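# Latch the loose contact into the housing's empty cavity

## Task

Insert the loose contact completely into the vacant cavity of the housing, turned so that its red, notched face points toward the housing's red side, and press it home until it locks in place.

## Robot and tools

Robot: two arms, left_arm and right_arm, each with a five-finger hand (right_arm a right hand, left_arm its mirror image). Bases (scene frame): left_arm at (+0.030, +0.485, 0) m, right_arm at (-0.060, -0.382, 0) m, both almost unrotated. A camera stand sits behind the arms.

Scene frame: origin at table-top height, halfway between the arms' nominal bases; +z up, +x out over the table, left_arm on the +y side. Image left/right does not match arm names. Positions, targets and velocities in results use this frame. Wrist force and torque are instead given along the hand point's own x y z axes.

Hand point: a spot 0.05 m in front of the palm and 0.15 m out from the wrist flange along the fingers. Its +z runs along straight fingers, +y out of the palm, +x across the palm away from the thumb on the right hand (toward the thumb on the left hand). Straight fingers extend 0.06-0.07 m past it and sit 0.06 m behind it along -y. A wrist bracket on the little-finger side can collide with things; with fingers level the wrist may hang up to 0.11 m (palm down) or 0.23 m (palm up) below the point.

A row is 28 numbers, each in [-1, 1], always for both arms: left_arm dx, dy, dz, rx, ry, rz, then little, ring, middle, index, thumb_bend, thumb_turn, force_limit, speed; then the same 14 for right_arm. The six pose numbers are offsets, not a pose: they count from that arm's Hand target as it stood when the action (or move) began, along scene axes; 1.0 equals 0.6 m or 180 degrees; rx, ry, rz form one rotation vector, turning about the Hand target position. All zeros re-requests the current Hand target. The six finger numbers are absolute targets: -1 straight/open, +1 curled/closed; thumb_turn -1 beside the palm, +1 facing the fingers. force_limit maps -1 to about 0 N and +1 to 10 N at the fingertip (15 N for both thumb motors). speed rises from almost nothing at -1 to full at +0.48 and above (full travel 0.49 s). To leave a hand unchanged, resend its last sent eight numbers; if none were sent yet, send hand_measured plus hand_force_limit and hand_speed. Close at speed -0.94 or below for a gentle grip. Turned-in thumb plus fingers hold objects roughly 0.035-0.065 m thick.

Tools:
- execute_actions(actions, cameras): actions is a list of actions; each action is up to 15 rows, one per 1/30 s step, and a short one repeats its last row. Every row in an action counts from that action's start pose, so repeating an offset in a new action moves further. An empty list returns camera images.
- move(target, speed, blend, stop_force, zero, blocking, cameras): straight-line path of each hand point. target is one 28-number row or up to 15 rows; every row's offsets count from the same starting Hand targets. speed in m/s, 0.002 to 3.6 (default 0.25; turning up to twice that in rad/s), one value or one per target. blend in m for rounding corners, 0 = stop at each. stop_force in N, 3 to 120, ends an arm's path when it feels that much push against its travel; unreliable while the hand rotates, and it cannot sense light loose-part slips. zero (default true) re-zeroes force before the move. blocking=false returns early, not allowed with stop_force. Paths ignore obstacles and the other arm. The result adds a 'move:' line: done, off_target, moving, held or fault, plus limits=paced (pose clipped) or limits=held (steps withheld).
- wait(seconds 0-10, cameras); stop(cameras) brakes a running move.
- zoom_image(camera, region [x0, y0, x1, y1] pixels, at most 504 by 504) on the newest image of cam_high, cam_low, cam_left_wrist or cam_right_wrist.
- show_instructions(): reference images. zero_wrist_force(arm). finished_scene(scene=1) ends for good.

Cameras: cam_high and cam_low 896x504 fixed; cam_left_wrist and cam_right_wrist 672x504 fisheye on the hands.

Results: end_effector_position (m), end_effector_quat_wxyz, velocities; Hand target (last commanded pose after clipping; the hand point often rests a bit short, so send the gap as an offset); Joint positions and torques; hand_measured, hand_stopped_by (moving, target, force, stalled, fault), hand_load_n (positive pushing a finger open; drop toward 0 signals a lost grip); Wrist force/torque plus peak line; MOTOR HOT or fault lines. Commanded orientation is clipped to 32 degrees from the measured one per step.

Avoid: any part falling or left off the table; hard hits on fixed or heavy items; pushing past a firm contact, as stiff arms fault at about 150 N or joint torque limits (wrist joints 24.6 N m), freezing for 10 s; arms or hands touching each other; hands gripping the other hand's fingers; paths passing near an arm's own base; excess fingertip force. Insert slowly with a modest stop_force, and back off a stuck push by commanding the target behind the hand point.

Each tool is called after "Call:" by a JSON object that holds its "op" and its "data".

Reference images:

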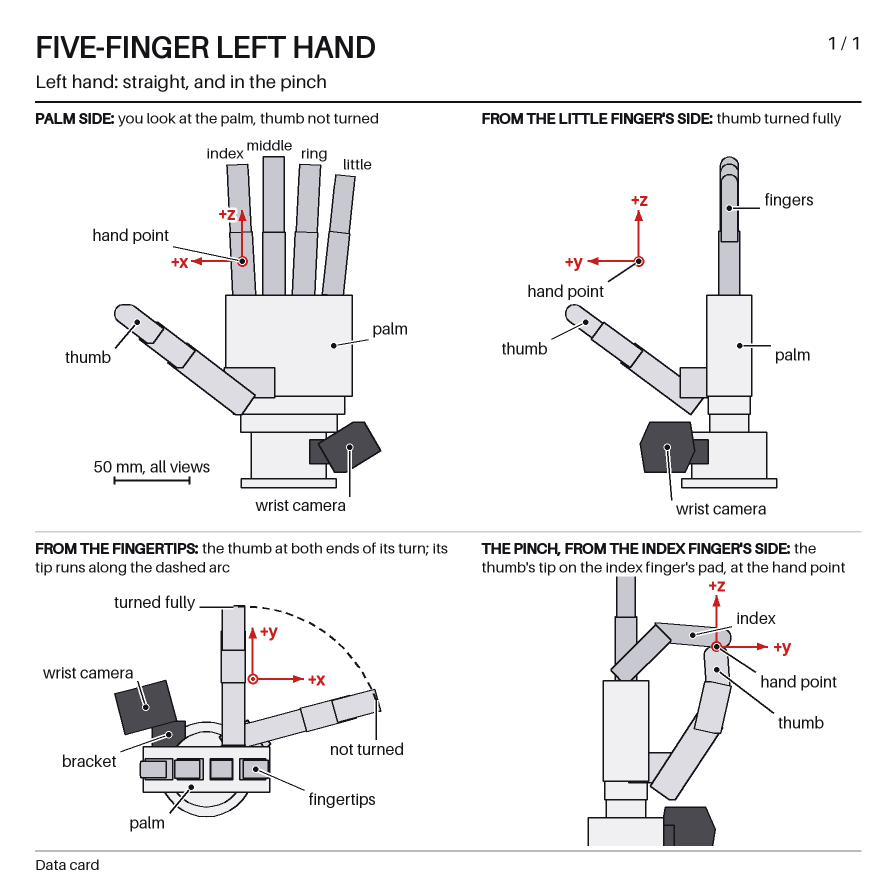

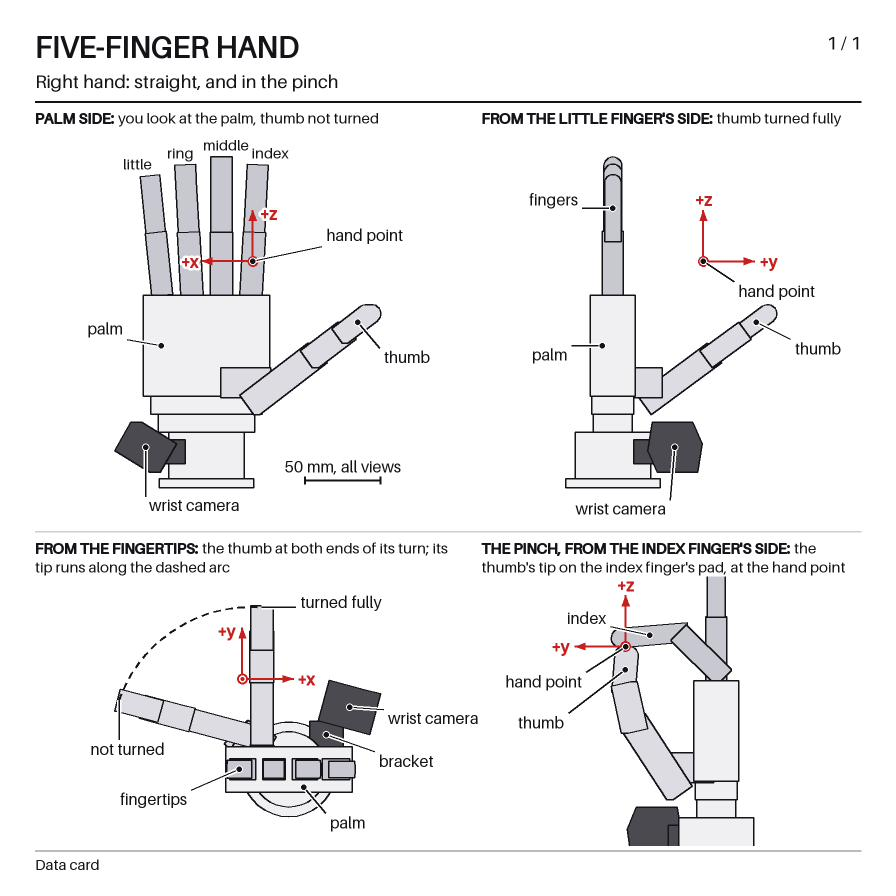

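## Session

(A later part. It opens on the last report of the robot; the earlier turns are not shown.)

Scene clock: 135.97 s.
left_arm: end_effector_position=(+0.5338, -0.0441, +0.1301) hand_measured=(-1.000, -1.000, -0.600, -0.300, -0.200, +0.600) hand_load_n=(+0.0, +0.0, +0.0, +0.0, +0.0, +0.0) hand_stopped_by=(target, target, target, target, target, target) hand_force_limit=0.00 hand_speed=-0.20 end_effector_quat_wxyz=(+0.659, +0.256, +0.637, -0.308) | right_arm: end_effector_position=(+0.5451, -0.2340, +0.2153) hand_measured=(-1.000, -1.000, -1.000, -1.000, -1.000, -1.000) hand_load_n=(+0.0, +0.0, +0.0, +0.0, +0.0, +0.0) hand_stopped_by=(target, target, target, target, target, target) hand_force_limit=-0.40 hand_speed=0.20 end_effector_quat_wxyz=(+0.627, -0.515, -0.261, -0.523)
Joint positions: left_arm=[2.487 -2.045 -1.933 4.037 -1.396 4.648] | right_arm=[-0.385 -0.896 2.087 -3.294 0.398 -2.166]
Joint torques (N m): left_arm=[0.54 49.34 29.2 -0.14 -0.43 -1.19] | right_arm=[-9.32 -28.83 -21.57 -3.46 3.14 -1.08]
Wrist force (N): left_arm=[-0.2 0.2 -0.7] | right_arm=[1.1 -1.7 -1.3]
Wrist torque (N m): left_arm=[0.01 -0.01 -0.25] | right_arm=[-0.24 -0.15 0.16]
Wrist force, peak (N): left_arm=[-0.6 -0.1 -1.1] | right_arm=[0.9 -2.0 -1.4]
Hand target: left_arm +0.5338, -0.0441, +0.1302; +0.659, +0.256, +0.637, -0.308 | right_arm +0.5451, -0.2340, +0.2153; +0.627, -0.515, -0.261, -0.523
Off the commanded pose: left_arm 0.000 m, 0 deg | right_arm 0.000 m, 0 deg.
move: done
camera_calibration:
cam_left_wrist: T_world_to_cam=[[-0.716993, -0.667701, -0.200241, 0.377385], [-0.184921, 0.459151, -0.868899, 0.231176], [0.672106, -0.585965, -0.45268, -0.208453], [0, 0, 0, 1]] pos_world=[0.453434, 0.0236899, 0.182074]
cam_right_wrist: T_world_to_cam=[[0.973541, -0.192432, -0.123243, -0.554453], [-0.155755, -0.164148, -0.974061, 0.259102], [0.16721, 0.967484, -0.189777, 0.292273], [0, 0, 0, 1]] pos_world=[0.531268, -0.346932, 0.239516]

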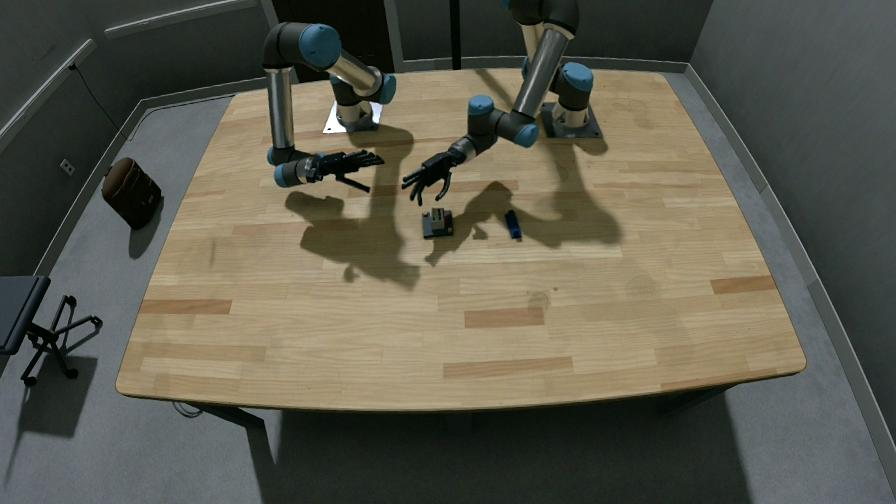

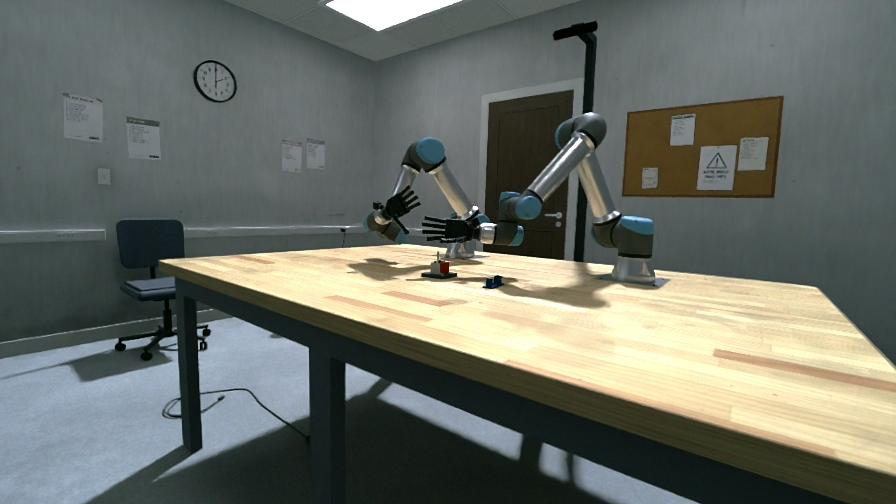

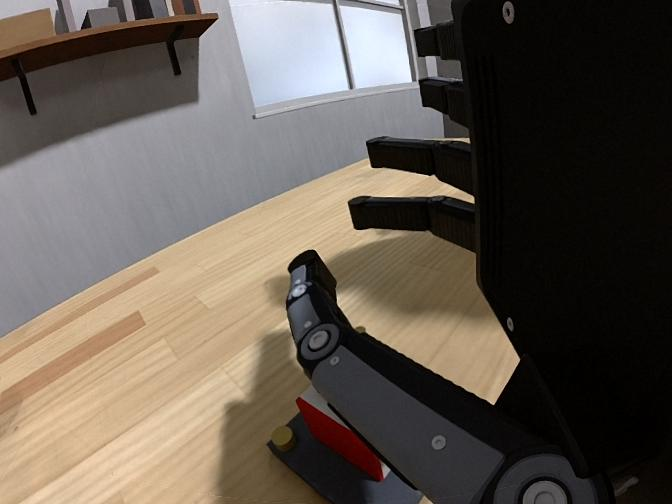

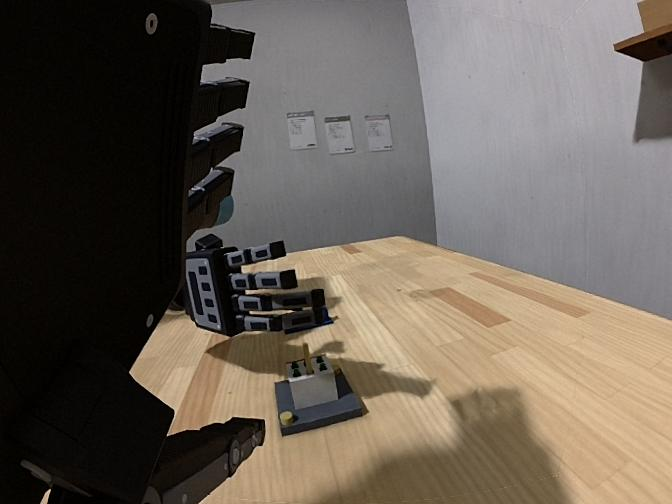

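Call:
{"op": "move", "data": {"target": [0, 0, 0, 0, 0, 0, -1, -1, -1, 0.0, 0.07, 0.6, 0.0, -0.2, 0, 0, 0, 0, 0, 0, -1, -1, -1, -1, -1, -1, -0.4, 0.2]}}

Call:
{"op": "move", "data": {"target": [[-0.0002, 0.0002, -0.0967, 0, 0, 0, -1, -1, -1, 0.0, 0.07, 0.6, 0.0, -0.2, 0, 0, 0, 0, 0, 0, -1, -1, -1, -1, -1, -1, -0.4, 0.2], [0.0010, -0.0011, -0.0967, 0, 0, 0, -1, -1, -1, 0.0, 0.07, 0.6, 0.0, -0.2, 0, 0, 0, 0, 0, 0, -1, -1, -1, -1, -1, -1, -0.4, 0.2]], "speed": [0.06, 0.02], "cameras": ["cam_left_wrist", "cam_right_wrist"]}}

Call:
{"op": "zoom_image", "data": {"camera": "cam_left_wrist", "region": [250, 150, 450, 350]}}

Scene clock: 138.13 s.
left_arm: end_effector_position=(+0.5338, -0.0441, +0.1302) hand_measured=(-1.000, -1.000, -1.000, +0.000, +0.070, +0.600) hand_load_n=(+0.0, -0.5, +0.0, +0.0, +0.0, +0.0) hand_stopped_by=(target, target, target, target, target, target) hand_force_limit=0.00 hand_speed=-0.20 end_effector_quat_wxyz=(+0.659, +0.256, +0.637, -0.308) | right_arm: end_effector_position=(+0.5451, -0.2340, +0.2153) hand_measured=(-1.000, -1.000, -1.000, -1.000, -1.000, -1.000) hand_load_n=(+0.0, +0.0, +0.0, -0.5, +0.0, -0.5) hand_stopped_by=(target, target, target, target, target, target) hand_force_limit=-0.40 hand_speed=0.20 end_effector_quat_wxyz=(+0.627, -0.515, -0.261, -0.523)
Joint positions: left_arm=[2.487 -2.045 -1.933 4.037 -1.396 4.648] | right_arm=[-0.385 -0.896 2.087 -3.294 0.398 -2.166]
Joint torques (N m): left_arm=[1.03 50.08 28.44 -0.19 1.68 2.64] | right_arm=[-9.14 -28.58 -22.28 -3.44 3.05 -1.06]
Wrist force (N): left_arm=[-0.4 0.0 -0.6] | right_arm=[0.8 -1.5 -1.2]
Wrist torque (N m): left_arm=[-0.03 0.02 -0.26] | right_arm=[-0.21 -0.12 0.15]
Wrist force, peak (N): left_arm=[-0.9 -0.2 -0.7] | right_arm=[1.0 -2.0 -1.6]
Hand target: left_arm +0.5338, -0.0441, +0.1302; +0.659, +0.256, +0.637, -0.308 | right_arm +0.5451, -0.2340, +0.2153; +0.627, -0.515, -0.261, -0.523
Off the commanded pose: left_arm 0.000 m, 0 deg | right_arm 0.000 m, 0 deg.
move: done

Scene clock: 139.80 s.
left_arm: end_effector_position=(+0.5344, -0.0447, +0.0722) hand_measured=(-1.000, -1.000, -1.000, +0.000, +0.070, +0.600) hand_load_n=(+0.0, +0.0, +0.0, +0.0, +0.0, +0.0) hand_stopped_by=(target, target, target, target, target, target) hand_force_limit=0.00 hand_speed=-0.20 end_effector_quat_wxyz=(+0.659, +0.256, +0.637, -0.308) | right_arm: end_effector_position=(+0.5451, -0.2340, +0.2153) hand_measured=(-1.000, -1.000, -1.000, -1.000, -1.000, -1.000) hand_load_n=(+0.0, +0.0, +0.0, +0.0, +0.0, +0.0) hand_stopped_by=(target, target, target, target, target, target) hand_force_limit=-0.40 hand_speed=0.20 end_effector_quat_wxyz=(+0.627, -0.515, -0.261, -0.523)
Joint positions: left_arm=[2.487 -2.162 -1.952 4.173 -1.396 4.648] | right_arm=[-0.385 -0.896 2.087 -3.294 0.398 -2.166]
Joint torques (N m): left_arm=[-9.47 24.45 27.16 0.05 -1.49 2.2] | right_arm=[-9.72 -28.57 -21.65 -3.48 3.13 -0.98]
Wrist force (N): left_arm=[-0.3 0.1 -0.9] | right_arm=[1.0 -1.9 -1.7]
Wrist torque (N m): left_arm=[-0.02 0.00 -0.24] | right_arm=[-0.23 -0.13 0.15]
Wrist force, peak (N): left_arm=[-1.0 -0.1 -0.8] | right_arm=[1.0 -1.9 -1.7]
Hand target: left_arm +0.5344, -0.0448, +0.0722; +0.659, +0.256, +0.637, -0.308 | right_arm +0.5451, -0.2340, +0.2153; +0.627, -0.515, -0.261, -0.523
Off the commanded pose: left_arm 0.000 m, 0 deg | right_arm 0.000 m, 0 deg.
move: done
camera_calibration:
cam_left_wrist: T_world_to_cam=[[-0.716913, -0.667772, -0.200291, 0.365773], [-0.185, 0.459216, -0.868847, 0.181195], [0.672168, -0.585834, -0.452756, -0.235485], [0, 0, 0, 1]] pos_world=[0.454034, 0.0230897, 0.124075]
cam_right_wrist: T_world_to_cam=[[0.973541, -0.192432, -0.123243, -0.554453], [-0.155755, -0.164148, -0.974061, 0.259102], [0.16721, 0.967484, -0.189777, 0.292273], [0, 0, 0, 1]] pos_world=[0.531268, -0.346932, 0.239516]
Images, in order (width x height): cam_left_wrist 672x504, cam_right_wrist 672x504.

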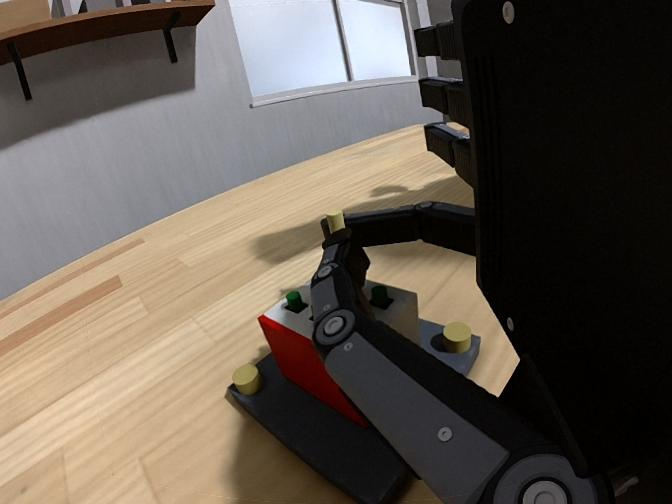

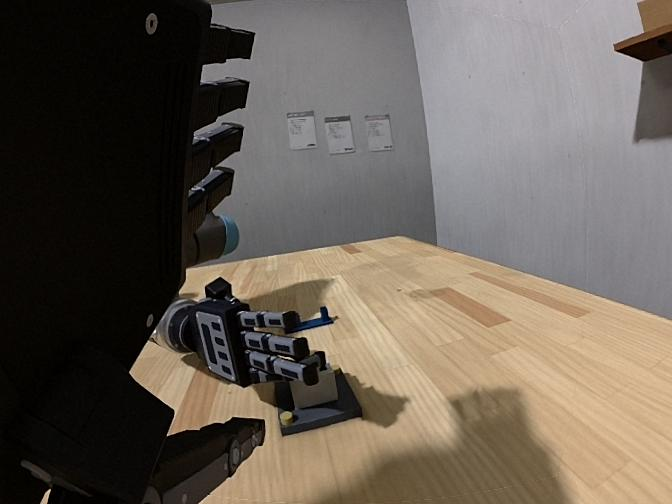

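Scaled by 2.520 from the camera's 672x504 image, which has a finer 960x720 frame.

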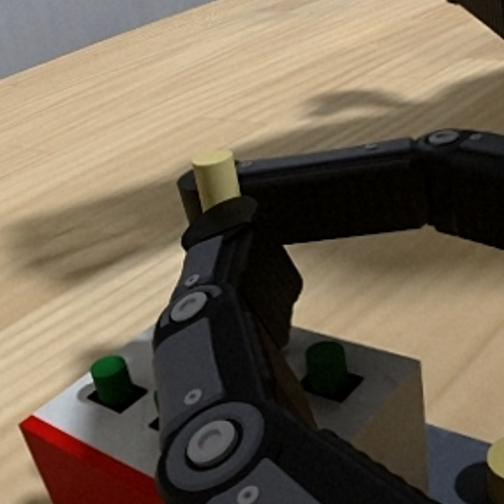

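Call:
{"op": "move", "data": {"target": [0, 0, 0, 0, 0, 0, -1, -1, -1, 0.6, 0.07, 0.6, 0.2, -0.93, 0, 0, 0, 0, 0, 0, -1, -1, -1, -1, -1, -1, -0.4, 0.2]}}

Call:
{"op": "move", "data": {"target": [0, 0, 0.005, 0, 0, 0, -1, -1, -1, 0.6, 0.07, 0.6, 0.2, -0.93, 0, 0, 0, 0, 0, 0, -1, -1, -1, -1, -1, -1, -0.4, 0.2], "speed": 0.006, "stop_force": 8, "cameras": ["cam_left_wrist", "cam_right_wrist"]}}

Call:
{"op": "zoom_image", "data": {"camera": "cam_left_wrist", "region": [250, 150, 450, 350]}}

Scene clock: 141.03 s.
left_arm: end_effector_position=(+0.5344, -0.0448, +0.0722) hand_measured=(-1.000, -1.000, -1.000, +0.128, +0.070, +0.600) hand_load_n=(+0.0, +0.0, +0.0, +6.5, +1.5, +0.0) hand_stopped_by=(target, target, target, force, target, target) hand_force_limit=0.20 hand_speed=-0.93 end_effector_quat_wxyz=(+0.659, +0.256, +0.637, -0.308) | right_arm: end_effector_position=(+0.5451, -0.2340, +0.2153) hand_measured=(-1.000, -1.000, -1.000, -1.000, -1.000, -1.000) hand_load_n=(+0.0, +0.0, +0.0, +0.0, +0.0, +0.0) hand_stopped_by=(target, target, target, target, target, target) hand_force_limit=-0.40 hand_speed=0.20 end_effector_quat_wxyz=(+0.627, -0.515, -0.261, -0.523)
Joint positions: left_arm=[2.486 -2.162 -1.952 4.173 -1.397 4.648] | right_arm=[-0.385 -0.896 2.087 -3.294 0.398 -2.166]
Joint torques (N m): left_arm=[-10.28 24.77 26.18 -0.19 -1.46 1.56] | right_arm=[-9.28 -28.73 -21.79 -3.45 3.19 -0.97]
Wrist force (N): left_arm=[-0.4 0.2 -0.5] | right_arm=[1.0 -1.5 -1.1]
Wrist torque (N m): left_arm=[0.00 0.00 -0.26] | right_arm=[-0.21 -0.15 0.17]
Wrist force, peak (N): left_arm=[-0.7 0.2 -0.8] | right_arm=[0.9 -1.9 -1.5]
Hand target: left_arm +0.5344, -0.0448, +0.0722; +0.659, +0.256, +0.637, -0.308 | right_arm +0.5451, -0.2340, +0.2153; +0.627, -0.515, -0.261, -0.523
Off the commanded pose: left_arm 0.000 m, 0 deg | right_arm 0.000 m, 0 deg.
move: done

Scene clock: 142.37 s.
left_arm: end_effector_position=(+0.5344, -0.0448, +0.0752) hand_measured=(-1.000, -1.000, -1.000, +0.128, +0.070, +0.600) hand_load_n=(+0.0, +0.0, +0.0, +6.5, +2.0, +3.0) hand_stopped_by=(target, target, target, force, target, target) hand_force_limit=0.20 hand_speed=-0.93 end_effector_quat_wxyz=(+0.659, +0.256, +0.637, -0.308) | right_arm: end_effector_position=(+0.5451, -0.2340, +0.2153) hand_measured=(-1.000, -1.000, -1.000, -1.000, -1.000, -1.000) hand_load_n=(+0.0, +0.0, +0.0, +0.0, +0.0, +0.0) hand_stopped_by=(target, target, target, target, target, target) hand_force_limit=-0.40 hand_speed=0.20 end_effector_quat_wxyz=(+0.627, -0.515, -0.261, -0.523)
Joint positions: left_arm=[2.486 -2.156 -1.952 4.166 -1.397 4.648] | right_arm=[-0.385 -0.896 2.087 -3.294 0.398 -2.166]
Joint torques (N m): left_arm=[-7.67 58.43 30.04 1.92 -0.92 1.03] | right_arm=[-9.63 -28.92 -21.88 -3.42 3.14 -0.97]
Wrist force (N): left_arm=[7.8 0.1 -0.2] | right_arm=[1.1 -1.8 -1.4]
Wrist torque (N m): left_arm=[-0.02 0.07 -0.23] | right_arm=[-0.23 -0.16 0.16]
Wrist force, peak (N): left_arm=[7.9 0.1 -0.3] | right_arm=[1.3 -1.9 -1.3]
Hand target: left_arm +0.5344, -0.0448, +0.0752; +0.659, +0.256, +0.637, -0.308 | right_arm +0.5451, -0.2340, +0.2153; +0.627, -0.515, -0.261, -0.523
Off the commanded pose: left_arm 0.000 m, 0 deg | right_arm 0.000 m, 0 deg.
move: contact (left_arm)
camera_calibration:
cam_left_wrist: T_world_to_cam=[[-0.716993, -0.667701, -0.200241, 0.366335], [-0.184921, 0.459151, -0.868899, 0.183819], [0.672106, -0.585965, -0.45268, -0.234164], [0, 0, 0, 1]] pos_world=[0.454034, 0.0229899, 0.127074]
cam_right_wrist: T_world_to_cam=[[0.973541, -0.192432, -0.123243, -0.554453], [-0.155755, -0.164148, -0.974061, 0.259102], [0.16721, 0.967484, -0.189777, 0.292273], [0, 0, 0, 1]] pos_world=[0.531268, -0.346932, 0.239516]
Images, in order (width x height): cam_left_wrist 672x504, cam_right_wrist 672x504.

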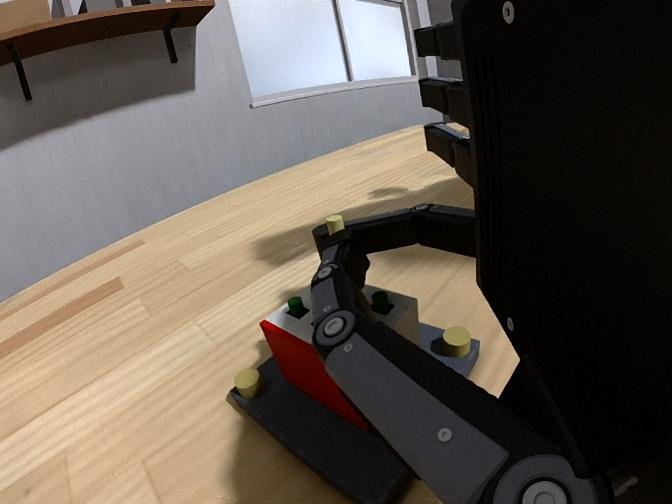

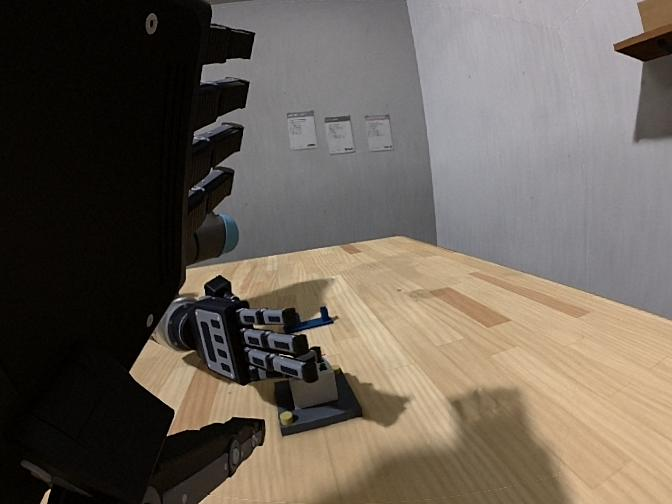

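Scaled by 2.520 from the camera's 672x504 image, which has a finer 960x720 frame.

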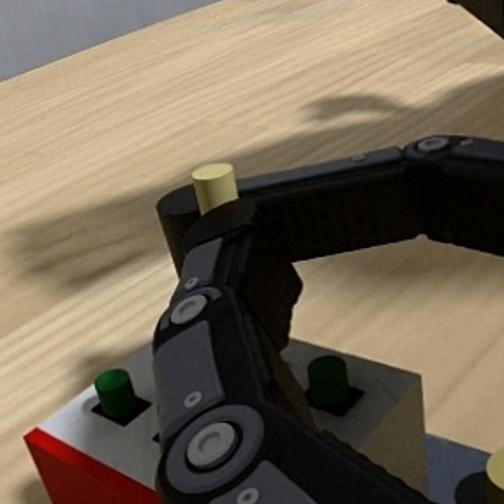

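Call:
{"op": "move", "data": {"target": [0, 0, -0.0011, 0, 0, 0, -1, -1, -1, 0.6, 0.07, 0.6, 0.2, -0.93, 0, 0, 0, 0, 0, 0, -1, -1, -1, -1, -1, -1, -0.4, 0.2], "speed": 0.01}}

Call:
{"op": "move", "data": {"target": [0, 0, 0, 0, 0, 0, -1, -1, -1, -0.2, -0.1, 0.6, 0.0, -0.5, 0, 0, 0, 0, 0, 0, -1, -1, -1, -1, -1, -1, -0.4, 0.2]}}

Call:
{"op": "move", "data": {"target": [0, 0, 0.0917, 0, 0, 0, -1, -1, -1, -0.2, -0.1, 0.6, 0.0, -0.5, 0, 0, 0, 0, 0, 0, -1, -1, -1, -1, -1, -1, -0.4, 0.2], "speed": 0.1, "cameras": ["cam_right_wrist", "cam_low"]}}

Call:
{"op": "zoom_image", "data": {"camera": "cam_right_wrist", "region": [260, 300, 380, 440]}}

Call:
{"op": "zoom_image", "data": {"camera": "cam_low", "region": [415, 235, 465, 285]}}

Scene clock: 143.50 s.
left_arm: end_effector_position=(+0.5345, -0.0448, +0.0747) hand_measured=(-1.000, -1.000, -1.000, +0.128, +0.070, +0.600) hand_load_n=(+0.0, +0.0, +0.0, +6.5, +1.5, +1.5) hand_stopped_by=(target, target, target, force, target, target) hand_force_limit=0.20 hand_speed=-0.93 end_effector_quat_wxyz=(+0.659, +0.256, +0.637, -0.308) | right_arm: end_effector_position=(+0.5451, -0.2340, +0.2153) hand_measured=(-1.000, -1.000, -1.000, -1.000, -1.000, -1.000) hand_load_n=(+0.0, +0.0, +0.0, +0.0, +0.0, +0.0) hand_stopped_by=(target, target, target, target, target, target) hand_force_limit=-0.40 hand_speed=0.20 end_effector_quat_wxyz=(+0.627, -0.515, -0.261, -0.523)
Joint positions: left_arm=[2.486 -2.157 -1.952 4.167 -1.397 4.648] | right_arm=[-0.385 -0.896 2.087 -3.294 0.398 -2.166]
Joint torques (N m): left_arm=[-8.59 25.26 12.89 3.1 -1.12 1.09] | right_arm=[-9.31 -28.35 -21.47 -3.43 3.17 -0.93]
Wrist force (N): left_arm=[0.0 0.0 -0.1] | right_arm=[0.9 -1.5 -1.3]
Wrist torque (N m): left_arm=[-0.02 0.02 -0.25] | right_arm=[-0.20 -0.13 0.15]
Wrist force, peak (N): left_arm=[8.0 0.1 -0.4] | right_arm=[1.0 -2.0 -1.4]
Hand target: left_arm +0.5344, -0.0448, +0.0745; +0.659, +0.256, +0.637, -0.308 | right_arm +0.5451, -0.2340, +0.2153; +0.627, -0.515, -0.261, -0.523
Off the commanded pose: left_arm 0.000 m, 0 deg | right_arm 0.000 m, 0 deg.
move: done

Scene clock: 144.03 s.
left_arm: end_effector_position=(+0.5344, -0.0448, +0.0745) hand_measured=(-1.000, -1.000, -1.000, -0.200, -0.100, +0.600) hand_load_n=(+0.0, +0.0, +0.0, +0.0, +0.0, +0.0) hand_stopped_by=(target, target, target, target, target, target) hand_force_limit=0.00 hand_speed=-0.50 end_effector_quat_wxyz=(+0.659, +0.256, +0.637, -0.308) | right_arm: end_effector_position=(+0.5451, -0.2340, +0.2153) hand_measured=(-1.000, -1.000, -1.000, -1.000, -1.000, -1.000) hand_load_n=(+0.0, +0.0, +0.0, +0.0, +0.0, +0.5) hand_stopped_by=(target, target, target, target, target, target) hand_force_limit=-0.40 hand_speed=0.20 end_effector_quat_wxyz=(+0.627, -0.515, -0.261, -0.523)
Joint positions: left_arm=[2.486 -2.157 -1.952 4.167 -1.397 4.648] | right_arm=[-0.385 -0.896 2.087 -3.294 0.398 -2.166]
Joint torques (N m): left_arm=[-8.08 25.37 1.23 2.88 -1.13 1.13] | right_arm=[-9.3 -28.32 -21.79 -3.44 3.14 -0.92]
Wrist force (N): left_arm=[-0.3 0.0 -0.6] | right_arm=[0.8 -1.5 -1.5]
Wrist torque (N m): left_arm=[-0.04 0.02 -0.24] | right_arm=[-0.20 -0.11 0.15]
Wrist force, peak (N): left_arm=[-0.5 0.3 -0.8] | right_arm=[0.8 -1.8 -1.4]
Hand target: left_arm +0.5344, -0.0448, +0.0745; +0.659, +0.256, +0.637, -0.308 | right_arm +0.5451, -0.2340, +0.2153; +0.627, -0.515, -0.261, -0.523
Off the commanded pose: left_arm 0.000 m, 0 deg | right_arm 0.000 m, 0 deg.
move: done

Scene clock: 145.13 s.
left_arm: end_effector_position=(+0.5344, -0.0448, +0.1294) hand_measured=(-1.000, -1.000, -1.000, -0.200, -0.100, +0.600) hand_load_n=(+0.0, +0.0, +0.0, +0.0, +0.0, +0.0) hand_stopped_by=(target, target, target, target, target, target) hand_force_limit=0.00 hand_speed=-0.50 end_effector_quat_wxyz=(+0.659, +0.256, +0.637, -0.308) | right_arm: end_effector_position=(+0.5451, -0.2340, +0.2153) hand_measured=(-1.000, -1.000, -1.000, -1.000, -1.000, -1.000) hand_load_n=(+0.0, +0.0, +0.0, +0.0, +0.0, +0.0) hand_stopped_by=(target, target, target, target, target, target) hand_force_limit=-0.40 hand_speed=0.20 end_effector_quat_wxyz=(+0.627, -0.515, -0.261, -0.523)
Joint positions: left_arm=[2.486 -2.048 -1.931 4.038 -1.397 4.648] | right_arm=[-0.385 -0.896 2.087 -3.294 0.398 -2.166]
Joint torques (N m): left_arm=[-2.22 49.24 28.97 -0.23 -0.98 -1.5] | right_arm=[-9.78 -28.78 -21.35 -3.39 3.19 -0.84]
Wrist force (N): left_arm=[-0.6 0.1 -0.6] | right_arm=[1.0 -1.4 -1.2]
Wrist torque (N m): left_arm=[-0.02 0.05 -0.27] | right_arm=[-0.20 -0.15 0.16]
Wrist force, peak (N): left_arm=[-0.9 -0.2 -0.8] | right_arm=[0.8 -1.9 -1.4]
Hand target: left_arm +0.5344, -0.0448, +0.1295; +0.659, +0.256, +0.637, -0.308 | right_arm +0.5451, -0.2340, +0.2153; +0.627, -0.515, -0.261, -0.523
Off the commanded pose: left_arm 0.000 m, 0 deg | right_arm 0.000 m, 0 deg.
move: done
camera_calibration:
cam_right_wrist: T_world_to_cam=[[0.973541, -0.192432, -0.123243, -0.554453], [-0.155755, -0.164148, -0.974061, 0.259102], [0.16721, 0.967484, -0.189777, 0.292273], [0, 0, 0, 1]] pos_world=[0.531268, -0.346932, 0.239516]
Images, in order (width x height): cam_low 896x504, cam_right_wrist 672x504.

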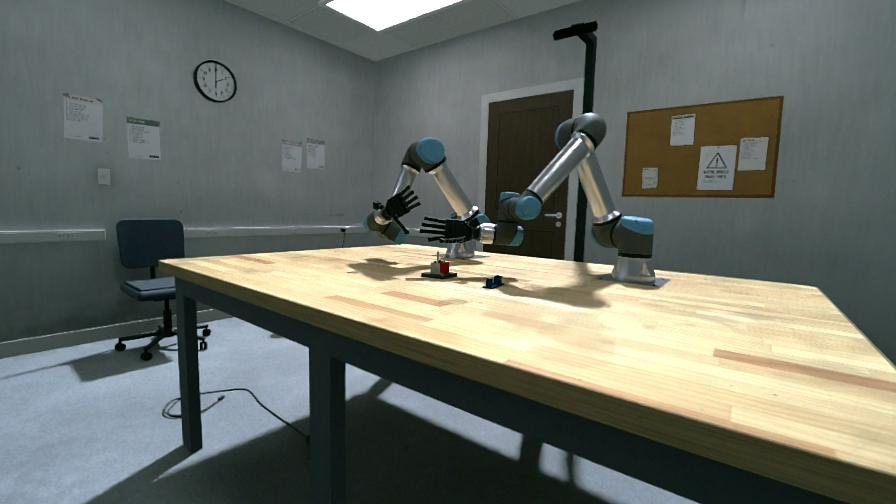

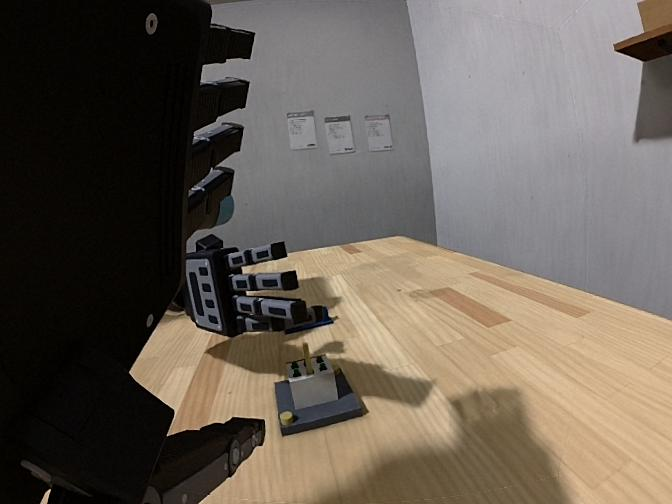

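Scaled by 3.600 from the camera's 672x504 image, which has a finer 960x720 frame.

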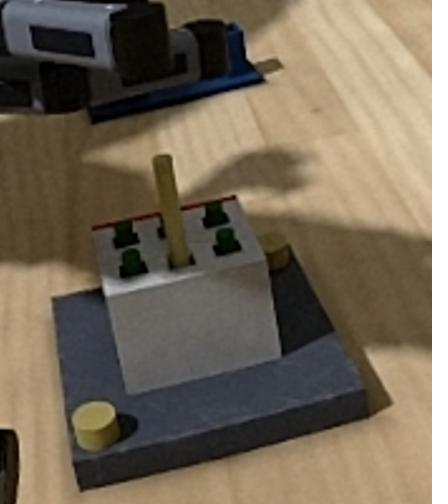

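Scaled by 10.080 from the camera's 896x504 image, which has a finer 1280x720 frame.

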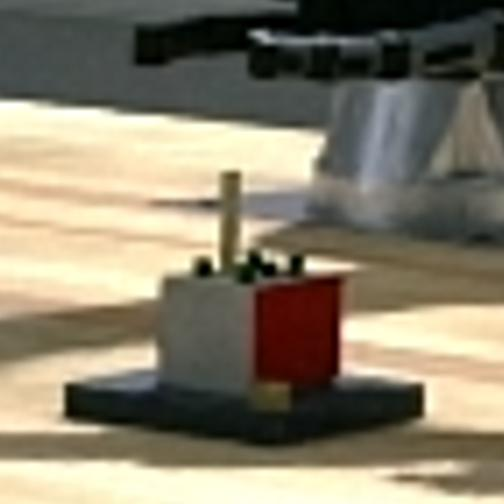

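Call:
{"op": "finished_scene", "data": {}}

The scene is finished: the task was done.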